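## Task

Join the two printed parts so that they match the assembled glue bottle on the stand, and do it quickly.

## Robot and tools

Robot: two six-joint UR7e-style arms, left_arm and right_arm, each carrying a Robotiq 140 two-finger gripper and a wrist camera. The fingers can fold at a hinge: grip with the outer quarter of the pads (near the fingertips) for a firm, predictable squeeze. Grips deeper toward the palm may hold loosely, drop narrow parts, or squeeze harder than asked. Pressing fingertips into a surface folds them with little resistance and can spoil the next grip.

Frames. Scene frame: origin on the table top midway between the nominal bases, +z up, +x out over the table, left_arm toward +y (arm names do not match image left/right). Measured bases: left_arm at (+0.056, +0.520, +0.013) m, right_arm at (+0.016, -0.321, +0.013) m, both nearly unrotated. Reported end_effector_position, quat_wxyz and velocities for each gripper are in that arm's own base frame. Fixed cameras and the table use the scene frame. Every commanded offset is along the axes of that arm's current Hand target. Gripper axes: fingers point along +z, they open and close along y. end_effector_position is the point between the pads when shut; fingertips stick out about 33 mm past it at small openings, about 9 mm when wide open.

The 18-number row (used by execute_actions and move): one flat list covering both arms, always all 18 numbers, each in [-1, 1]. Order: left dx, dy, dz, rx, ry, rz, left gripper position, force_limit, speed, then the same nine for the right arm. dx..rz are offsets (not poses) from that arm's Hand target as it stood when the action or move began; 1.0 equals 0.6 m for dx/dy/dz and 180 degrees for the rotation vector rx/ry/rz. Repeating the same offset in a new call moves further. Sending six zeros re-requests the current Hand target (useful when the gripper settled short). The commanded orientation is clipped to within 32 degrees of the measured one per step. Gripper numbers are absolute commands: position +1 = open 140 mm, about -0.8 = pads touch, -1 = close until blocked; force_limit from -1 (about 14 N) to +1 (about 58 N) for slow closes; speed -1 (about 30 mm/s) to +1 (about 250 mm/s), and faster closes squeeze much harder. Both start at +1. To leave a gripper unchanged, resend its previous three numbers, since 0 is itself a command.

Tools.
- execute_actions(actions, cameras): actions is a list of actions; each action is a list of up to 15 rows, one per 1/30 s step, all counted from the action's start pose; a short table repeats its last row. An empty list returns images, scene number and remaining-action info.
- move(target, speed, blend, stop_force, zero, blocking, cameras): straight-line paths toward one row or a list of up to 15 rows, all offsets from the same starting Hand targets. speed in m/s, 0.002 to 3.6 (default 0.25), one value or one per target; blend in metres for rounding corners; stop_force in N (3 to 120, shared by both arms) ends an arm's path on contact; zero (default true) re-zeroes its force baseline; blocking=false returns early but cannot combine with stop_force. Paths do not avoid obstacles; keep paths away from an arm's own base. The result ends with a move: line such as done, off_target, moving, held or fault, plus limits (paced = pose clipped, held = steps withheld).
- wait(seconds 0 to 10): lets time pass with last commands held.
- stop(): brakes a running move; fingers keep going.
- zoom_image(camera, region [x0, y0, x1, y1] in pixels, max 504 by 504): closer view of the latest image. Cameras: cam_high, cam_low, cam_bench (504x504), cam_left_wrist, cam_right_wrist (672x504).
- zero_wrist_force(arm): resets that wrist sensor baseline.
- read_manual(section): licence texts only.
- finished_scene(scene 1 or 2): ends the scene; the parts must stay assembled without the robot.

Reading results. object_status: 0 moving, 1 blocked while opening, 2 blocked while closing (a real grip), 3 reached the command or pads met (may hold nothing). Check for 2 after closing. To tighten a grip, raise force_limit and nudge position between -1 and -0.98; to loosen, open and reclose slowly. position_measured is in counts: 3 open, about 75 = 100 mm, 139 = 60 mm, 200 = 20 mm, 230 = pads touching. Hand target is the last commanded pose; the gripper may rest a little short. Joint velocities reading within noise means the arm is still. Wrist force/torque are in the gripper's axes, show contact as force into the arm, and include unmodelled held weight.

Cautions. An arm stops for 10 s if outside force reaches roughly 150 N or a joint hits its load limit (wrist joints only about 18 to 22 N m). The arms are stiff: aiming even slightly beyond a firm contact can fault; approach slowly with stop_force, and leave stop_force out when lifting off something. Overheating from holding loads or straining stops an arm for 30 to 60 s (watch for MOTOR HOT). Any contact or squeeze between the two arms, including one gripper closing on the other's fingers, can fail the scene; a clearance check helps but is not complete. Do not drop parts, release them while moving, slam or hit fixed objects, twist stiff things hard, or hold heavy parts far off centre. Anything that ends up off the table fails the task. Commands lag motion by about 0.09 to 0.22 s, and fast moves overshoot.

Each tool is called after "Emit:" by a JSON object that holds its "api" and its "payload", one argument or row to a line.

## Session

Emit:
{"api": "execute_actions", "payload": {
  "actions": []
}}

Emit:
{"api": "zoom_image", "payload": {
  "camera": "cam_high",
  "region": [180, 200, 400, 420]
}}

Emit:
{"api": "zoom_image", "payload": {
  "camera": "cam_bench",
  "region": [130, 70, 310, 250]
}}

Scene clock: 0.00 s.
left_arm: end_effector_position=(+0.4745, +0.0474, +0.1049) position_measured=3 object_status=3 end_effector_quat_wxyz=(-0.096, +0.966, -0.010, +0.240) | right_arm: end_effector_position=(+0.0264, -0.5283, +0.1695) position_measured=3 object_status=3 end_effector_quat_wxyz=(-0.440, -0.315, +0.759, -0.361)
Joint positions: left_arm=[-0.443 -1.817 2.466 -2.596 -1.199 2.791] | right_arm=[-1.462 -1.242 2.531 -4.004 -2.127 3.671]
Joint velocities: within noise
Joint torques (N m): no reading
Wrist force (N): no reading
Wrist torque (N m): no reading
Wrist force, peak (N): no reading
Hand target: left_arm +0.4745, +0.0474, +0.1049; -0.096, +0.966, -0.010, +0.240 | right_arm +0.0264, -0.5283, +0.1695; -0.440, -0.315, +0.759, -0.361
Tool commands: left_gripper/position=+1.0 left_gripper/force_limit=+1.0 left_gripper/speed=+1.0 right_gripper/position=+1.0 right_gripper/force_limit=+1.0 right_gripper/speed=+1.0
camera_calibration:
cam_left_wrist: T_world_to_cam=[[0.0255412, -0.984177, -0.175336, 0.0596553], [-0.991598, -0.00269367, -0.129326, 0.489068], [0.126808, 0.177166, -0.975978, 0.175878], [0, 0, 0, 1]] pos_world=[0.461133, 0.0288693, 0.245362]
cam_right_wrist: T_world_to_cam=[[-0.788791, 0.537239, -0.298634, 0.364828], [0.556222, 0.417123, -0.718767, 0.332489], [-0.261582, -0.733064, -0.627847, -0.129121], [0, 0, 0, 1]] pos_world=[0.0690593, -0.429343, 0.266864]

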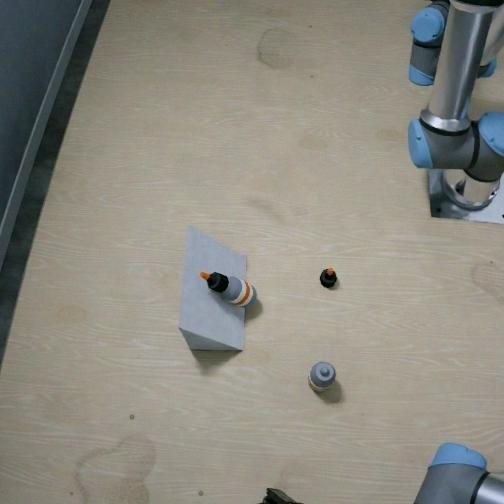

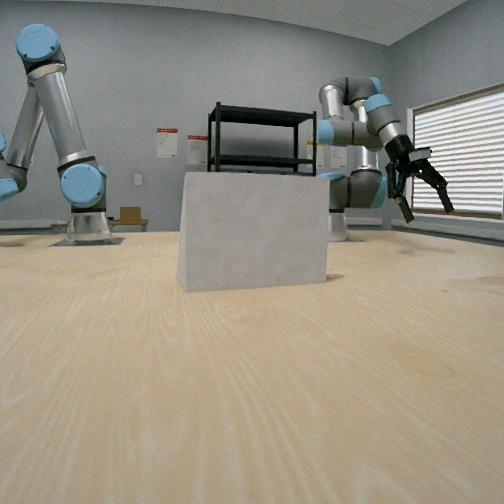

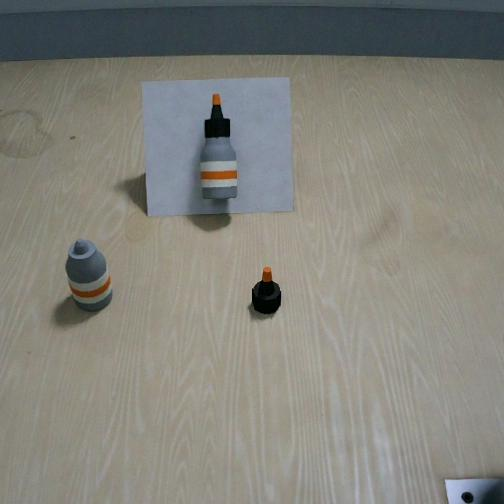

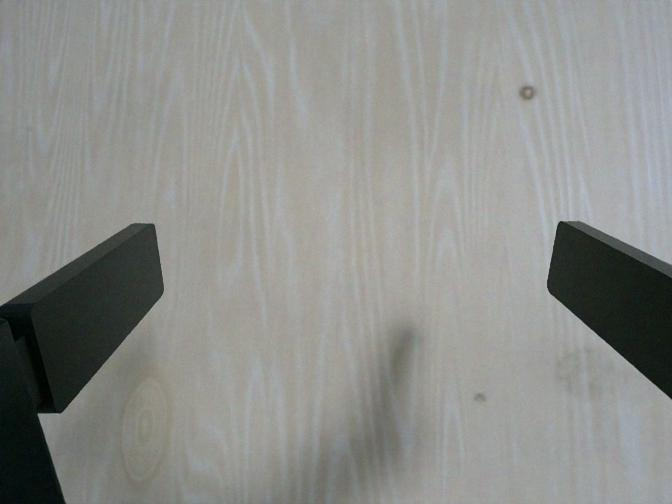

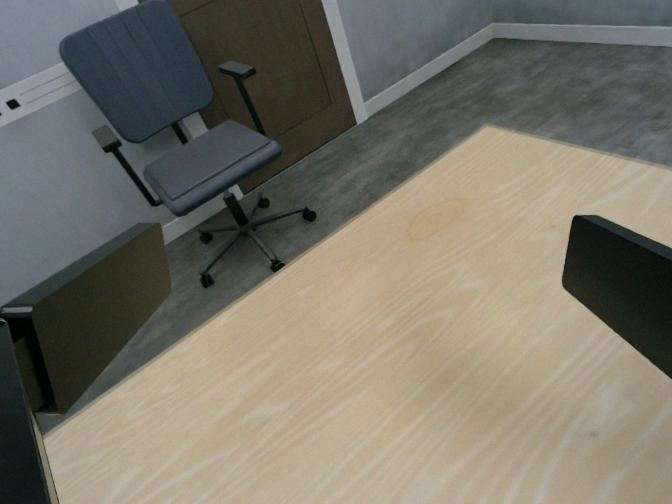

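Scaled by 2.291 from the camera's 504x504 image, which has a finer 720x720 frame.

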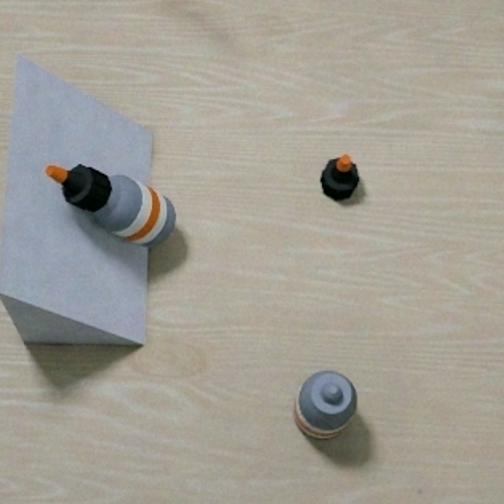

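Scaled by 2.800 from the camera's 504x504 image, which has a finer 720x720 frame.

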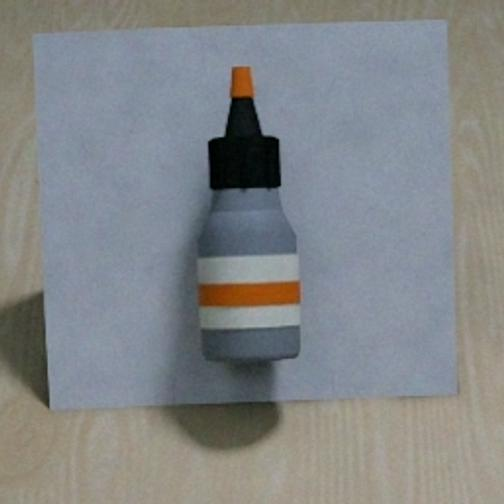

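Emit:
{"api": "move", "payload": {
  "target": [-0.0708,0.9213,-0.4037,-0.0618,-0.1546,-0.0064,1,1,1,0,0,0,0,0,0,1,1,1],
  "speed": 0.4,
  "cameras": ["cam_left_wrist"]
}}

Scene clock: 4.77 s.
left_arm: end_effector_position=(+0.3390, -0.5360, +0.1896) position_measured=3 object_status=3 end_effector_quat_wxyz=(+0.000, +1.000, +0.000, +0.000) | right_arm: end_effector_position=(+0.0264, -0.5283, +0.1695) position_measured=3 object_status=3 end_effector_quat_wxyz=(-0.440, -0.315, +0.759, -0.361)
Joint positions: left_arm=[-1.219 -1.251 1.417 -1.737 -1.571 1.923] | right_arm=[-1.462 -1.242 2.531 -4.004 -2.127 3.671]
Joint torques (N m): left_arm=[-13.16 -32.41 -35.22 0.11 -1.77 -2.69] | right_arm=[-0.79 -25.59 -9.82 -3.07 -0.79 0.06]
Wrist force (N): left_arm=[1.3 -0.8 0.8] | right_arm=[0.2 0.2 -0.1]
Wrist torque (N m): left_arm=[-0.05 -0.12 0.21] | right_arm=[0.04 -0.04 0.00]
Wrist force, peak (N): left_arm=[-0.2 -1.8 0.8] | right_arm=[0.2 0.3 -0.5]
Hand target: left_arm +0.3390, -0.5361, +0.1896; +0.000, +1.000, +0.000, +0.000 | right_arm +0.0264, -0.5283, +0.1695; -0.440, -0.315, +0.759, -0.361
Off the commanded pose: left_arm 0.000 m, 0 deg | right_arm 0.000 m, 0 deg.
move: done
camera_calibration:
cam_left_wrist: T_world_to_cam=[[0.0062097, -0.999883, 0.0139752, -0.533955], [-0.936665, -0.000922031, 0.350226, 0.255384], [-0.350172, -0.0152649, -0.936561, 0.43023], [0, 0, 0, 1]] pos_world=[0.39318, -0.52709, 0.320957]
Images, in order (width x height): cam_left_wrist 672x504.

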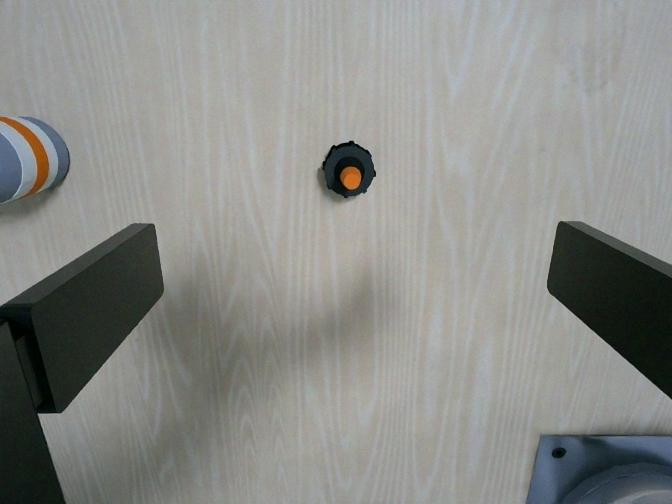

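Emit:
{"api": "move", "payload": {
  "target": [
    [-0.001,0.0083,0.2,0,0,0,0,0,1,0,0,0,0,0,0,1,1,1],
    [-0.001,0.0083,0.271,0,0,0,0,0,1,0,0,0,0,0,0,1,1,1]
  ],
  "speed": [0.3,0.12],
  "blend": [0.01,0],
  "cameras": ["cam_left_wrist","cam_bench"]
}}

Emit:
{"api": "zoom_image", "payload": {
  "camera": "cam_bench",
  "region": [210, 210, 330, 330]
}}

Scene clock: 7.47 s.
left_arm: end_effector_position=(+0.3383, -0.5410, +0.0272) position_measured=129 object_status=3 end_effector_quat_wxyz=(+0.000, +1.000, +0.000, +0.000) | right_arm: end_effector_position=(+0.0264, -0.5283, +0.1695) position_measured=3 object_status=3 end_effector_quat_wxyz=(-0.440, -0.315, +0.759, -0.361)
Joint positions: left_arm=[-1.222 -1.108 1.656 -2.118 -1.571 1.919] | right_arm=[-1.462 -1.242 2.531 -4.004 -2.127 3.671]
Joint torques (N m): left_arm=[2.35 -34.84 -9.46 -6.66 1.74 0.3] | right_arm=[-0.17 -25.75 -9.78 -2.98 -0.93 0.05]
Wrist force (N): left_arm=[1.4 -0.8 1.1] | right_arm=[0.0 0.0 -0.2]
Wrist torque (N m): left_arm=[-0.06 -0.10 0.20] | right_arm=[-0.01 0.00 0.00]
Wrist force, peak (N): left_arm=[1.4 -0.5 2.3] | right_arm=[0.5 -0.2 -0.1]
Hand target: left_arm +0.3383, -0.5410, +0.0270; +0.000, +1.000, +0.000, +0.000 | right_arm +0.0264, -0.5283, +0.1695; -0.440, -0.315, +0.759, -0.361
Off the commanded pose: left_arm 0.000 m, 0 deg | right_arm 0.000 m, 0 deg.
move: done
camera_calibration:
cam_left_wrist: T_world_to_cam=[[0.00617903, -0.999885, 0.0138794, -0.536652], [-0.936632, -0.000925428, 0.350314, 0.311606], [-0.350261, -0.0151645, -0.936529, 0.277801], [0, 0, 0, 1]] pos_world=[0.392479, -0.532089, 0.158457]
Images, in order (width x height): cam_bench 504x504, cam_left_wrist 672x504.

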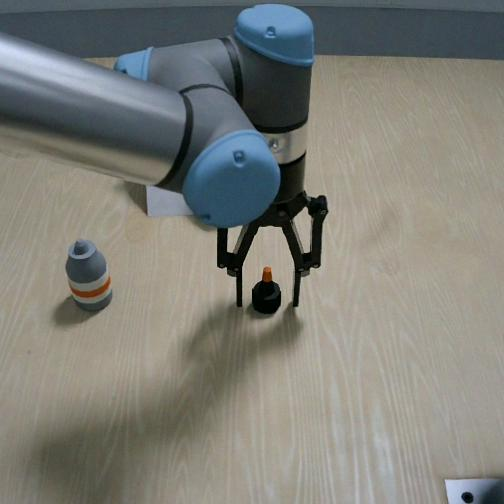

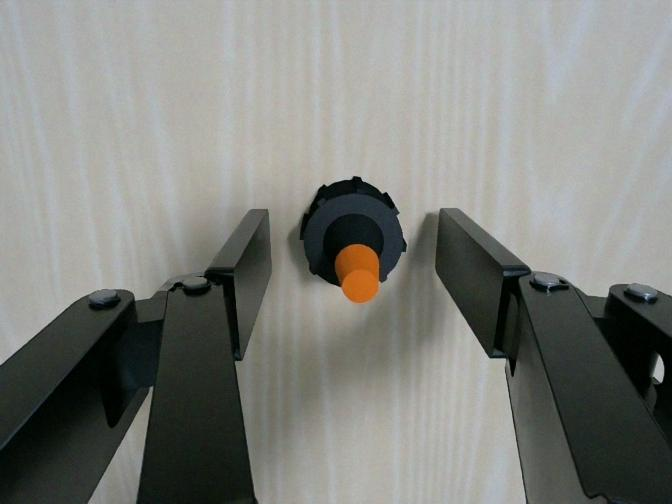

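Scaled by 4.200 from the camera's 504x504 image, which has a finer 720x720 frame.

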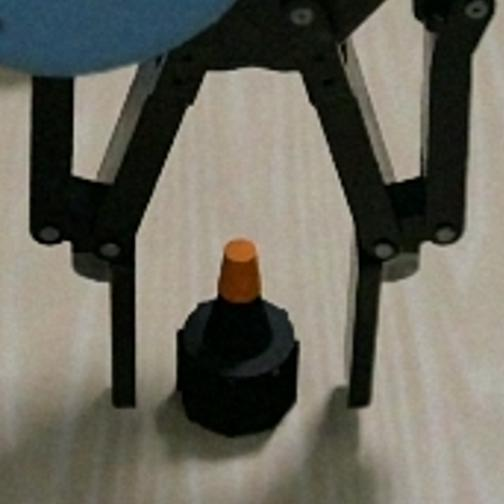

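Emit:
{"api": "move", "payload": {
  "target": [
    [0,0,-0.006,0,0,0,0,0,1,0,0,0,0,0,0,1,1,1],
    [0,0,-0.006,0,0,0,-1,0,-1,0,0,0,0,0,0,1,1,1]
  ],
  "speed": 0.1,
  "cameras": ["cam_left_wrist","cam_bench"]
}}

Emit:
{"api": "zoom_image", "payload": {
  "camera": "cam_bench",
  "region": [210, 210, 330, 330]
}}

Scene clock: 10.47 s.
left_arm: end_effector_position=(+0.3383, -0.5410, +0.0307) position_measured=177 object_status=2 end_effector_quat_wxyz=(+0.000, +1.000, +0.000, +0.000) | right_arm: end_effector_position=(+0.0264, -0.5283, +0.1695) position_measured=3 object_status=3 end_effector_quat_wxyz=(-0.440, -0.315, +0.759, -0.361)
Joint positions: left_arm=[-1.222 -1.112 1.652 -2.11 -1.571 1.919] | right_arm=[-1.462 -1.242 2.531 -4.004 -2.127 3.671]
Joint torques (N m): left_arm=[11.58 -47.9 -27.75 -0.07 1.48 2.28] | right_arm=[-0.64 -25.59 -10.05 -3.19 -0.84 -0.27]
Wrist force (N): left_arm=[1.0 -1.7 -7.4] | right_arm=[0.1 0.2 0.0]
Wrist torque (N m): left_arm=[-0.01 -0.07 0.16] | right_arm=[0.03 -0.02 0.01]
Wrist force, peak (N): left_arm=[1.2 -1.9 -7.7] | right_arm=[0.3 0.3 -0.2]
Hand target: left_arm +0.3383, -0.5410, +0.0306; +0.000, +1.000, +0.000, +0.000 | right_arm +0.0264, -0.5283, +0.1695; -0.440, -0.315, +0.759, -0.361
Off the commanded pose: left_arm 0.000 m, 0 deg | right_arm 0.000 m, 0 deg.
move: done
camera_calibration:
cam_left_wrist: T_world_to_cam=[[0.00621105, -0.999883, 0.0139741, -0.536729], [-0.936632, -0.000922239, 0.350314, 0.310476], [-0.350261, -0.0152644, -0.936528, 0.28106], [0, 0, 0, 1]] pos_world=[0.392579, -0.53209, 0.161957]
Images, in order (width x height): cam_bench 504x504, cam_left_wrist 672x504.

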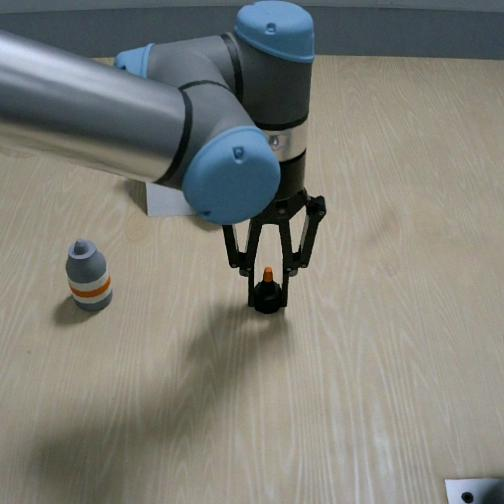

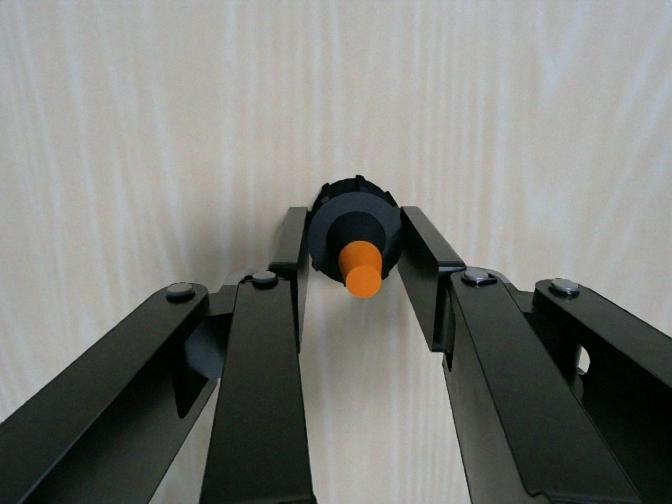

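Scaled by 4.200 from the camera's 504x504 image, which has a finer 720x720 frame.

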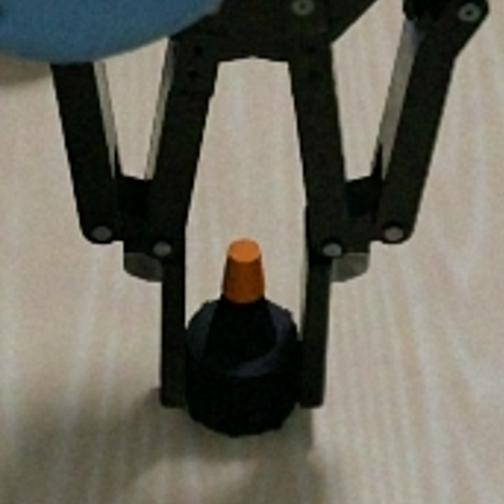

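Emit:
{"api": "move", "payload": {
  "target": [
    [0,0,-0.15,0,0,0,-1,0,-1,0,0,0,0,0,0,1,1,1],
    [-0.0722,-0.3967,-0.3157,0,0,0,-1,0,-1,0,0,0,0,0,0,1,1,1]
  ],
  "speed": [0.15,0.4],
  "blend": [0.05,0],
  "cameras": ["cam_left_wrist","cam_bench","cam_high"]
}}

Emit:
{"api": "zoom_image", "payload": {
  "camera": "cam_left_wrist",
  "region": [260, 0, 460, 200]
}}

Emit:
{"api": "zoom_image", "payload": {
  "camera": "cam_bench",
  "region": [50, 220, 130, 320]
}}

Scene clock: 13.27 s.
left_arm: end_effector_position=(+0.2951, -0.3032, +0.2201) position_measured=177 object_status=2 end_effector_quat_wxyz=(+0.000, +1.000, +0.000, +0.000) | right_arm: end_effector_position=(+0.0264, -0.5283, +0.1695) position_measured=3 object_status=3 end_effector_quat_wxyz=(-0.440, -0.315, +0.759, -0.361)
Joint positions: left_arm=[-1.119 -1.777 1.898 -1.69 -1.571 2.022] | right_arm=[-1.462 -1.242 2.531 -4.004 -2.127 3.671]
Joint torques (N m): left_arm=[13.58 -28.64 -15.09 0.36 1.7 2.48] | right_arm=[-0.52 -26.95 -10.64 -3.25 -0.81 -0.36]
Wrist force (N): left_arm=[1.5 -1.1 1.2] | right_arm=[0.3 0.0 -0.2]
Wrist torque (N m): left_arm=[-0.15 -0.17 -0.02] | right_arm=[-0.01 -0.05 0.01]
Wrist force, peak (N): left_arm=[1.0 -1.6 -7.7] | right_arm=[0.5 0.3 0.1]
Hand target: left_arm +0.2951, -0.3031, +0.2202; +0.000, +1.000, +0.000, +0.000 | right_arm +0.0264, -0.5283, +0.1695; -0.440, -0.315, +0.759, -0.361
Off the commanded pose: left_arm 0.000 m, 0 deg | right_arm 0.000 m, 0 deg.
move: done; blend cut to 0.045 m at target 1
camera_calibration:
cam_left_wrist: T_world_to_cam=[[0.00617903, -0.999885, 0.0138794, -0.301391], [-0.936632, -0.000925428, 0.350314, 0.203882], [-0.350261, -0.0151645, -0.936529, 0.446966], [0, 0, 0, 1]] pos_world=[0.349379, -0.294389, 0.351357]
Images, in order (width x height): cam_high 504x504, cam_bench 504x504, cam_left_wrist 672x504.

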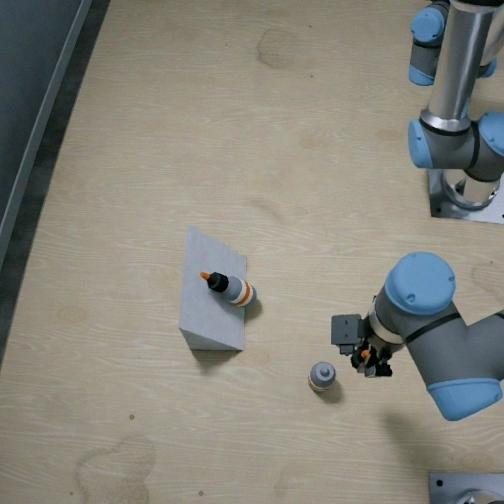

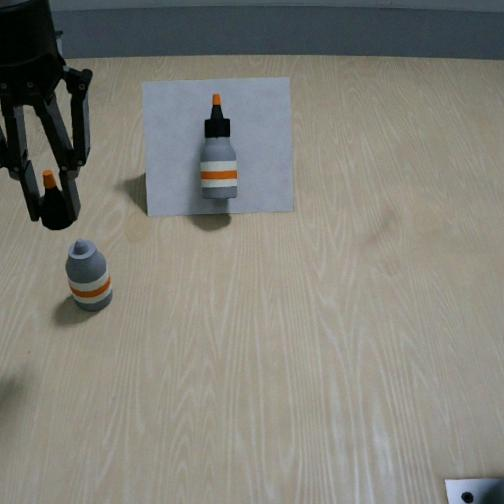

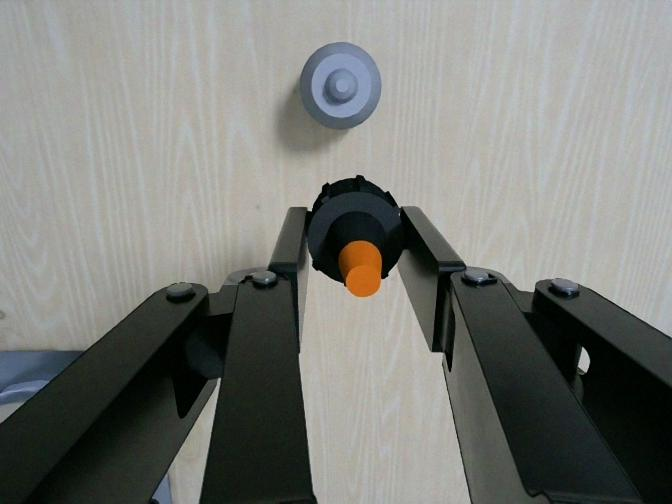

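Scaled by 2.520 from the camera's 672x504 image, which has a finer 960x720 frame.

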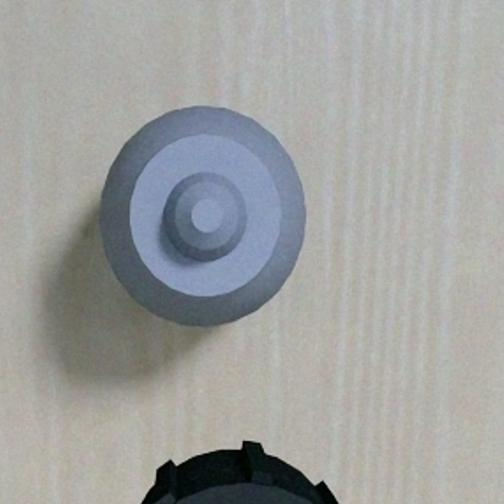

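Scaled by 5.040 from the camera's 504x504 image, which has a finer 720x720 frame.

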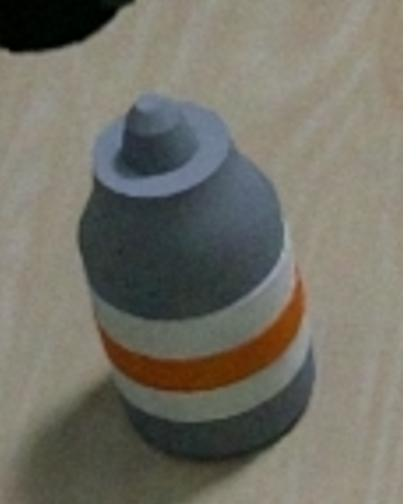

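Emit:
{"api": "move", "payload": {
  "target": [
    [0.095,-0.009,0,0,0,0,-1,0,-1,0,0,0,0,0,0,1,1,1],
    [0.095,-0.009,0.0583,0,0,0,-1,0,-1,0,0,0,0,0,0,1,1,1]
  ],
  "blend": [0.015,0],
  "cameras": ["cam_bench","cam_high"]
}}

Emit:
{"api": "zoom_image", "payload": {
  "camera": "cam_high",
  "region": [280, 320, 370, 410]
}}

Emit:
{"api": "zoom_image", "payload": {
  "camera": "cam_bench",
  "region": [30, 200, 140, 320]
}}

Scene clock: 15.40 s.
left_arm: end_effector_position=(+0.3520, -0.2977, +0.1854) position_measured=177 object_status=2 end_effector_quat_wxyz=(+0.000, +1.000, +0.000, +0.000) | right_arm: end_effector_position=(+0.0264, -0.5283, +0.1695) position_measured=3 object_status=3 end_effector_quat_wxyz=(-0.440, -0.315, +0.759, -0.361)
Joint positions: left_arm=[-0.995 -1.665 1.894 -1.799 -1.571 2.146] | right_arm=[-1.462 -1.242 2.531 -4.004 -2.127 3.671]
Joint torques (N m): left_arm=[13.78 -11.95 -16.98 -6.51 -1.88 2.34] | right_arm=[-0.53 -26.44 -10.33 -3.12 -0.95 -0.22]
Wrist force (N): left_arm=[1.4 -1.0 1.0] | right_arm=[0.1 -0.2 -0.1]
Wrist torque (N m): left_arm=[-0.13 -0.16 0.00] | right_arm=[-0.06 -0.03 0.00]
Wrist force, peak (N): left_arm=[3.3 -1.5 0.7] | right_arm=[0.3 0.0 -0.4]
Hand target: left_arm +0.3521, -0.2977, +0.1852; +0.000, +1.000, +0.000, +0.000 | right_arm +0.0264, -0.5283, +0.1695; -0.440, -0.315, +0.759, -0.361
Off the commanded pose: left_arm 0.000 m, 0 deg | right_arm 0.000 m, 0 deg.
move: done
Images, in order (width x height): cam_high 504x504, cam_bench 504x504.

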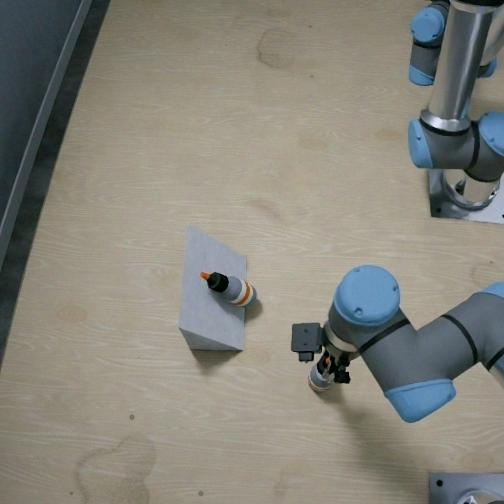

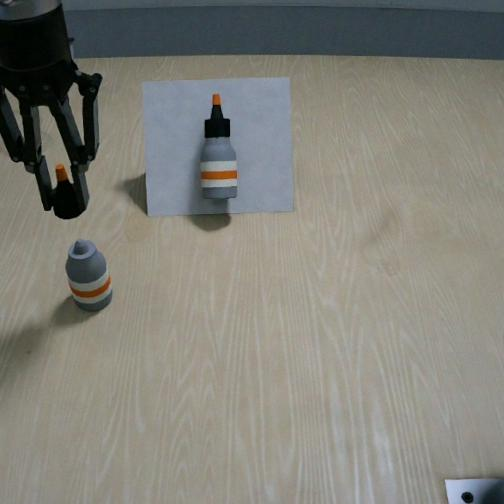

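Scaled by 5.600 from the camera's 504x504 image, which has a finer 720x720 frame.

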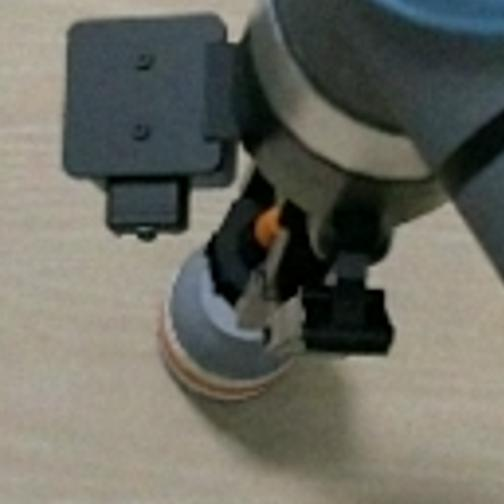

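Scaled by 4.200 from the camera's 504x504 image, which has a finer 720x720 frame.

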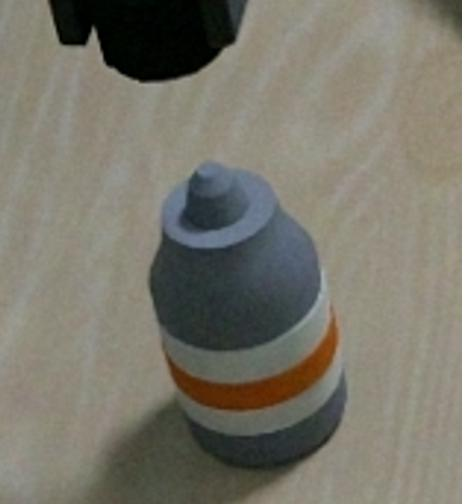

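Emit:
{"api": "move", "payload": {
  "target": [0,0.0108,0.008,0,0,0,-1,0,-1,0,0,0,0,0,0,1,1,1],
  "speed": 0.1,
  "cameras": ["cam_bench","cam_high","cam_left_wrist"]
}}

Emit:
{"api": "zoom_image", "payload": {
  "camera": "cam_high",
  "region": [290, 340, 350, 400]
}}

Emit:
{"api": "zoom_image", "payload": {
  "camera": "cam_bench",
  "region": [30, 200, 140, 320]
}}

Emit:
{"api": "zoom_image", "payload": {
  "camera": "cam_left_wrist",
  "region": [280, 130, 440, 310]
}}

Scene clock: 18.20 s.
left_arm: end_effector_position=(+0.3521, -0.3040, +0.1806) position_measured=177 object_status=2 end_effector_quat_wxyz=(+0.000, +1.000, +0.000, +0.000) | right_arm: end_effector_position=(+0.0264, -0.5283, +0.1695) position_measured=3 object_status=3 end_effector_quat_wxyz=(-0.440, -0.315, +0.759, -0.361)
Joint positions: left_arm=[-1.003 -1.652 1.895 -1.813 -1.571 2.139] | right_arm=[-1.462 -1.242 2.531 -4.004 -2.127 3.671]
Joint torques (N m): left_arm=[-12.12 -10.86 -15.04 -6.45 -1.87 -2.4] | right_arm=[-0.23 -26.51 -9.9 -3.32 -0.91 -0.37]
Wrist force (N): left_arm=[1.2 -0.9 0.9] | right_arm=[0.3 -0.2 -0.2]
Wrist torque (N m): left_arm=[-0.12 -0.12 0.00] | right_arm=[-0.04 -0.05 0.00]
Wrist force, peak (N): left_arm=[1.6 -1.4 0.9] | right_arm=[0.2 0.3 -0.4]
Hand target: left_arm +0.3521, -0.3042, +0.1804; +0.000, +1.000, +0.000, +0.000 | right_arm +0.0264, -0.5283, +0.1695; -0.440, -0.315, +0.759, -0.361
Off the commanded pose: left_arm 0.000 m, 0 deg | right_arm 0.000 m, 0 deg.
move: done
camera_calibration:
cam_left_wrist: T_world_to_cam=[[0.00617903, -0.999885, 0.0138794, -0.301894], [-0.936632, -0.000925428, 0.350314, 0.271013], [-0.350261, -0.0151645, -0.936529, 0.429892], [0, 0, 0, 1]] pos_world=[0.406279, -0.295089, 0.311857]
Images, in order (width x height): cam_high 504x504, cam_bench 504x504, cam_left_wrist 672x504.

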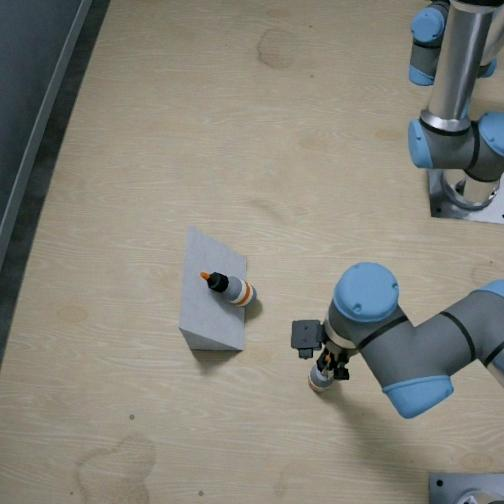

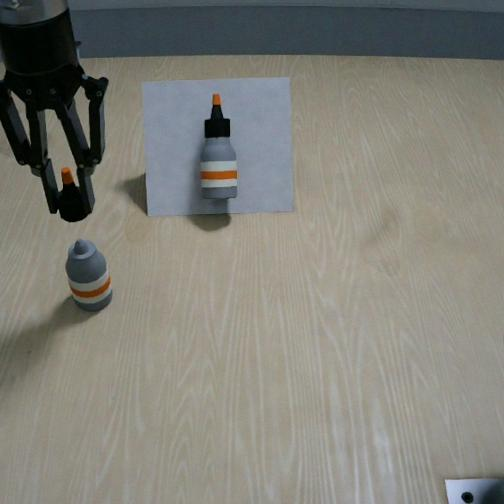

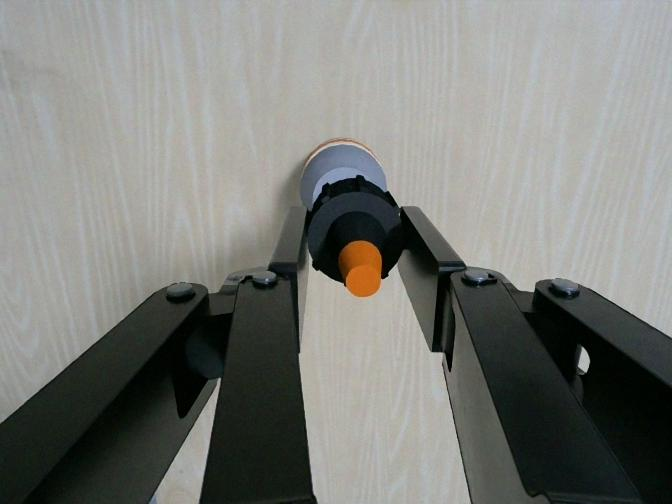

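Scaled by 8.400 from the camera's 504x504 image, which has a finer 720x720 frame.

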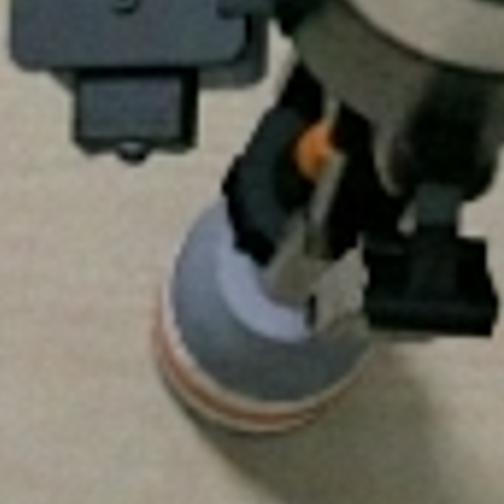

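Scaled by 4.200 from the camera's 504x504 image, which has a finer 720x720 frame.

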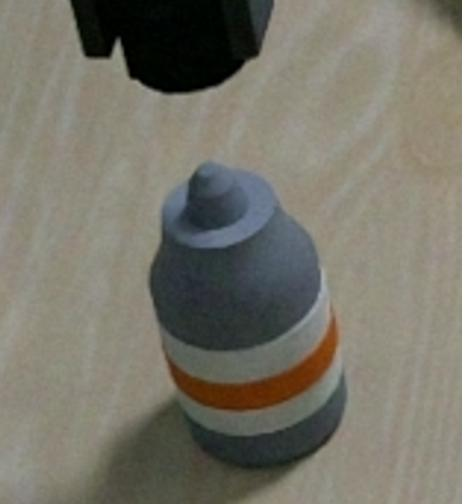

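Scaled by 2.800 from the camera's 672x504 image, which has a finer 960x720 frame.

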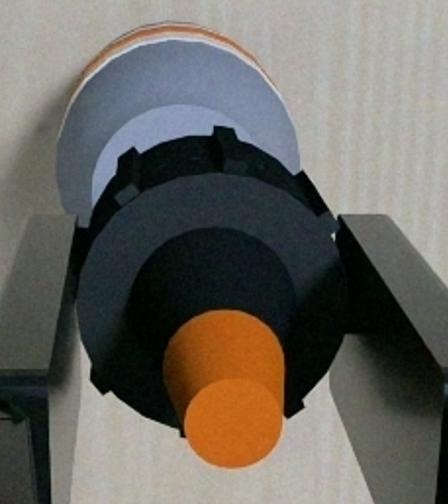

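Emit:
{"api": "move", "payload": {
  "target": [
    [-0.002,-0.003,0.01,0,0,0,-1,0,-1,0,0,0,0,0,0,1,1,1],
    [-0.002,-0.003,0.11,0,0,0,-1,0,-1,0,0,0,0,0,0,1,1,1]
  ],
  "speed": 0.02,
  "stop_force": 8,
  "cameras": ["cam_bench","cam_high","cam_left_wrist"]
}}

Emit:
{"api": "zoom_image", "payload": {
  "camera": "cam_bench",
  "region": [30, 200, 140, 320]
}}

Scene clock: 24.10 s.
left_arm: end_effector_position=(+0.3508, -0.3023, +0.1225) position_measured=177 object_status=2 end_effector_quat_wxyz=(+0.000, +1.000, +0.000, +0.000) | right_arm: end_effector_position=(+0.0264, -0.5283, +0.1695) position_measured=3 object_status=3 end_effector_quat_wxyz=(-0.440, -0.315, +0.759, -0.361)
Joint positions: left_arm=[-1.003 -1.611 2.012 -1.972 -1.571 2.138] | right_arm=[-1.462 -1.242 2.531 -4.004 -2.127 3.671]
Joint torques (N m): left_arm=[-12.67 -29.46 -29.96 0.37 1.61 -2.4] | right_arm=[-0.47 -26.47 -10.24 -3.33 -1.1 -0.44]
Wrist force (N): left_arm=[-0.1 -3.0 -9.0] | right_arm=[0.0 -0.3 0.1]
Wrist torque (N m): left_arm=[-0.02 -0.13 0.00] | right_arm=[-0.08 0.00 0.00]
Wrist force, peak (N): left_arm=[-2.3 -5.5 -29.5] | right_arm=[0.3 -0.2 -0.6]
Hand target: left_arm +0.3508, -0.3023, +0.1225; +0.000, +1.000, +0.000, +0.000 (not the last commanded pose) | right_arm +0.0264, -0.5283, +0.1695; -0.440, -0.315, +0.759, -0.361
Off the commanded pose: left_arm 0.008 m, 0 deg | right_arm 0.000 m, 0 deg.
move: contact (left_arm); path passed 1 of 2 targets
camera_calibration:
cam_left_wrist: T_world_to_cam=[[0.00617899, -0.999885, 0.0138788, -0.299382], [-0.936599, -0.000924163, 0.350403, 0.290173], [-0.350349, -0.015164, -0.936496, 0.375206], [0, 0, 0, 1]] pos_world=[0.405079, -0.293389, 0.253857]
Images, in order (width x height): cam_high 504x504, cam_bench 504x504, cam_left_wrist 672x504.

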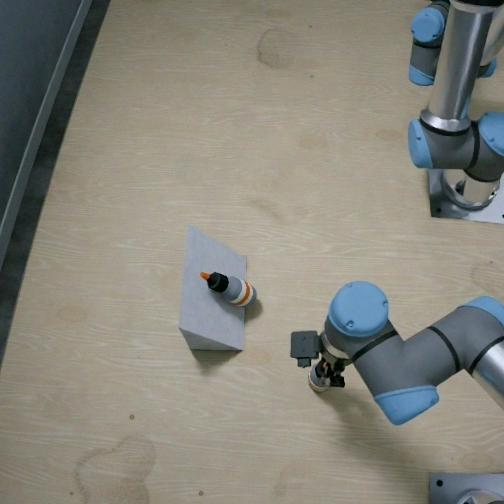

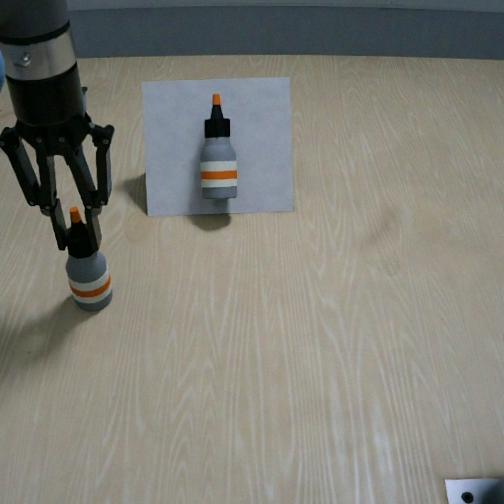

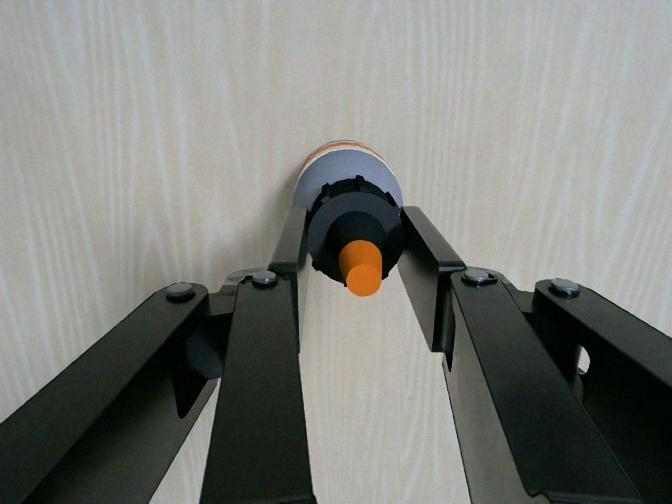

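Scaled by 4.200 from the camera's 504x504 image, which has a finer 720x720 frame.

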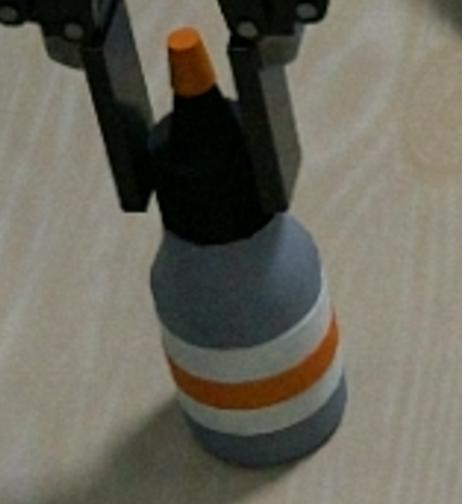

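Emit:
{"api": "move", "payload": {
  "target": [0,0,0.025,0,0,0,-1,0,-1,0,0,0,0,0,0,1,1,1],
  "speed": 0.01,
  "stop_force": 30,
  "cameras": ["cam_bench"]
}}

Emit:
{"api": "zoom_image", "payload": {
  "camera": "cam_bench",
  "region": [30, 200, 140, 320]
}}

Scene clock: 26.47 s.
left_arm: end_effector_position=(+0.3509, -0.3024, +0.1216) position_measured=177 object_status=2 end_effector_quat_wxyz=(+0.000, +1.000, +0.000, +0.000) | right_arm: end_effector_position=(+0.0264, -0.5283, +0.1695) position_measured=3 object_status=3 end_effector_quat_wxyz=(-0.440, -0.315, +0.759, -0.361)
Joint positions: left_arm=[-1.003 -1.61 2.014 -1.975 -1.571 2.138] | right_arm=[-1.462 -1.242 2.531 -4.004 -2.127 3.671]
Joint torques (N m): left_arm=[-13.31 -15.22 -18.1 1.59 1.69 -2.31] | right_arm=[-0.24 -26.71 -11.31 -3.26 -0.88 -0.39]
Wrist force (N): left_arm=[-3.4 -6.5 -39.0] | right_arm=[-0.1 0.0 0.0]
Wrist torque (N m): left_arm=[0.17 0.04 -0.02] | right_arm=[-0.01 0.01 0.00]
Wrist force, peak (N): left_arm=[-4.0 -7.6 -47.3] | right_arm=[0.1 0.0 -0.6]
Hand target: left_arm +0.3509, -0.3024, +0.1216; +0.000, +1.000, +0.000, +0.000 (not the last commanded pose) | right_arm +0.0264, -0.5283, +0.1695; -0.440, -0.315, +0.759, -0.361
Off the commanded pose: left_arm 0.014 m, 0 deg | right_arm 0.000 m, 0 deg.
move: contact (left_arm)
Images, in order (width x height): cam_bench 504x504.

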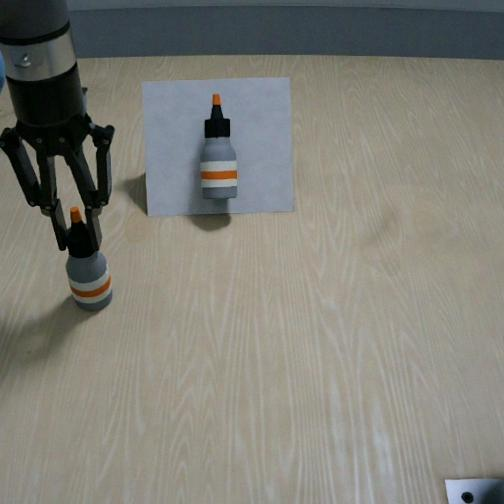

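Scaled by 4.200 from the camera's 504x504 image, which has a finer 720x720 frame.

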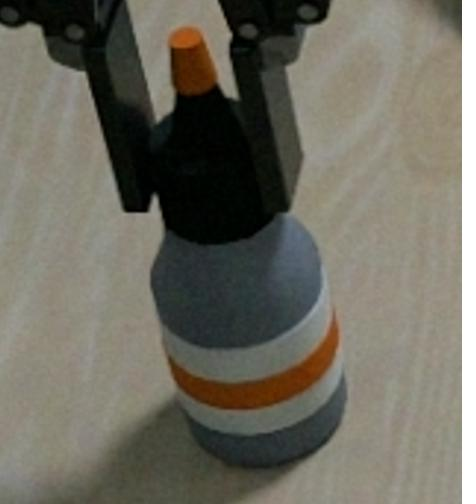

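Seated. Release and rise, clearing the nozzle.

Emit:
{"api": "move", "payload": {
  "target": [
    [0,0,-0.0015,0,0,0,-1,0,-1,0,0,0,0,0,0,1,1,1],
    [0,0,-0.0015,0,0,0,0.1,0,-0.6,0,0,0,0,0,0,1,1,1],
    [0,0,-0.16,0,0,0,0.1,0,-0.6,0,0,0,0,0,0,1,1,1],
    [-0.1,0,-0.2,0,0,0,0.1,0,-0.6,0,0,0,0,0,0,1,1,1]
  ],
  "speed": [0.02,0.1,0.15,0.3],
  "blend": [0,0,0.02,0],
  "cameras": ["cam_bench","cam_left_wrist"]
}}

Emit:
{"api": "zoom_image", "payload": {
  "camera": "cam_bench",
  "region": [30, 200, 140, 320]
}}

Scene clock: 30.23 s.
left_arm: end_effector_position=(+0.2911, -0.3024, +0.2415) position_measured=117 object_status=3 end_effector_quat_wxyz=(+0.000, +1.000, +0.000, +0.000) | right_arm: end_effector_position=(+0.0264, -0.5283, +0.1695) position_measured=3 object_status=3 end_effector_quat_wxyz=(-0.440, -0.315, +0.759, -0.361)
Joint positions: left_arm=[-1.128 -1.791 1.854 -1.633 -1.571 2.014] | right_arm=[-1.462 -1.242 2.531 -4.004 -2.127 3.671]
Joint torques (N m): left_arm=[-15.34 -25.29 -32.32 -0.2 1.77 -3.1] | right_arm=[-0.81 -26.54 -11.13 -3.64 -0.9 -0.6]
Wrist force (N): left_arm=[1.6 -0.6 0.8] | right_arm=[0.1 0.0 -0.1]
Wrist torque (N m): left_arm=[-0.04 -0.18 0.20] | right_arm=[0.00 -0.02 0.00]
Wrist force, peak (N): left_arm=[-3.4 -6.4 -39.1] | right_arm=[0.0 0.1 -0.6]
Hand target: left_arm +0.2909, -0.3024, +0.2416; +0.000, +1.000, +0.000, +0.000 | right_arm +0.0264, -0.5283, +0.1695; -0.440, -0.315, +0.759, -0.361
Off the commanded pose: left_arm 0.000 m, 0 deg | right_arm 0.000 m, 0 deg.
move: done
camera_calibration:
cam_left_wrist: T_world_to_cam=[[0.00621534, -0.999879, 0.0142907, -0.300928], [-0.93671, -0.000818813, 0.350106, 0.192682], [-0.350051, -0.0155623, -0.936601, 0.465423], [0, 0, 0, 1]] pos_world=[0.34528, -0.29349, 0.372757]
Images, in order (width x height): cam_bench 504x504, cam_left_wrist 672x504.

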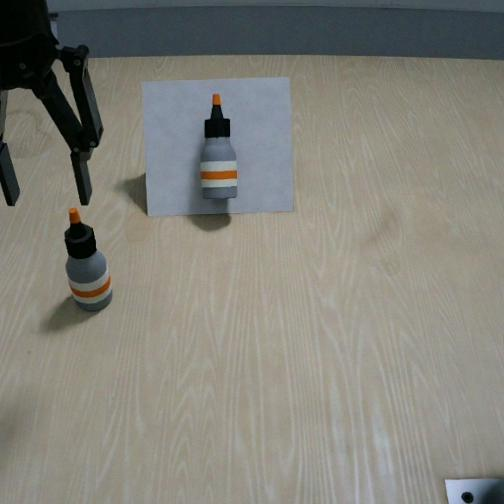

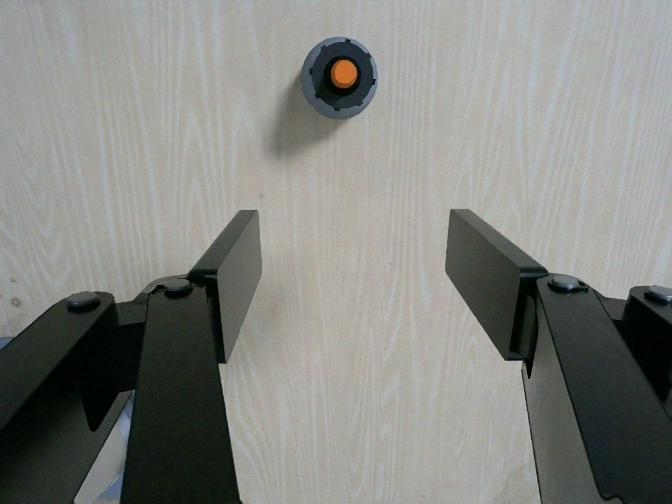

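Scaled by 4.200 from the camera's 504x504 image, which has a finer 720x720 frame.

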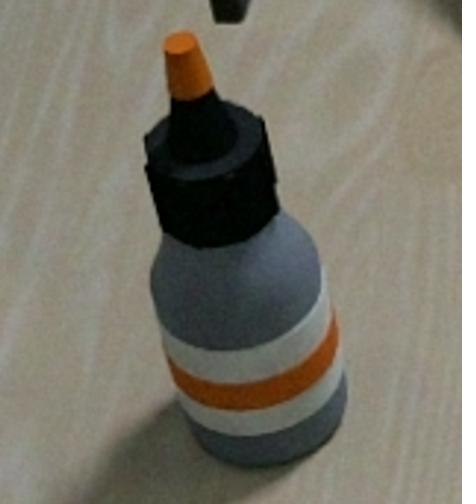

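Emit:
{"api": "finished_scene", "payload": {
  "scene": 2
}}

The scene is finished: the task was done.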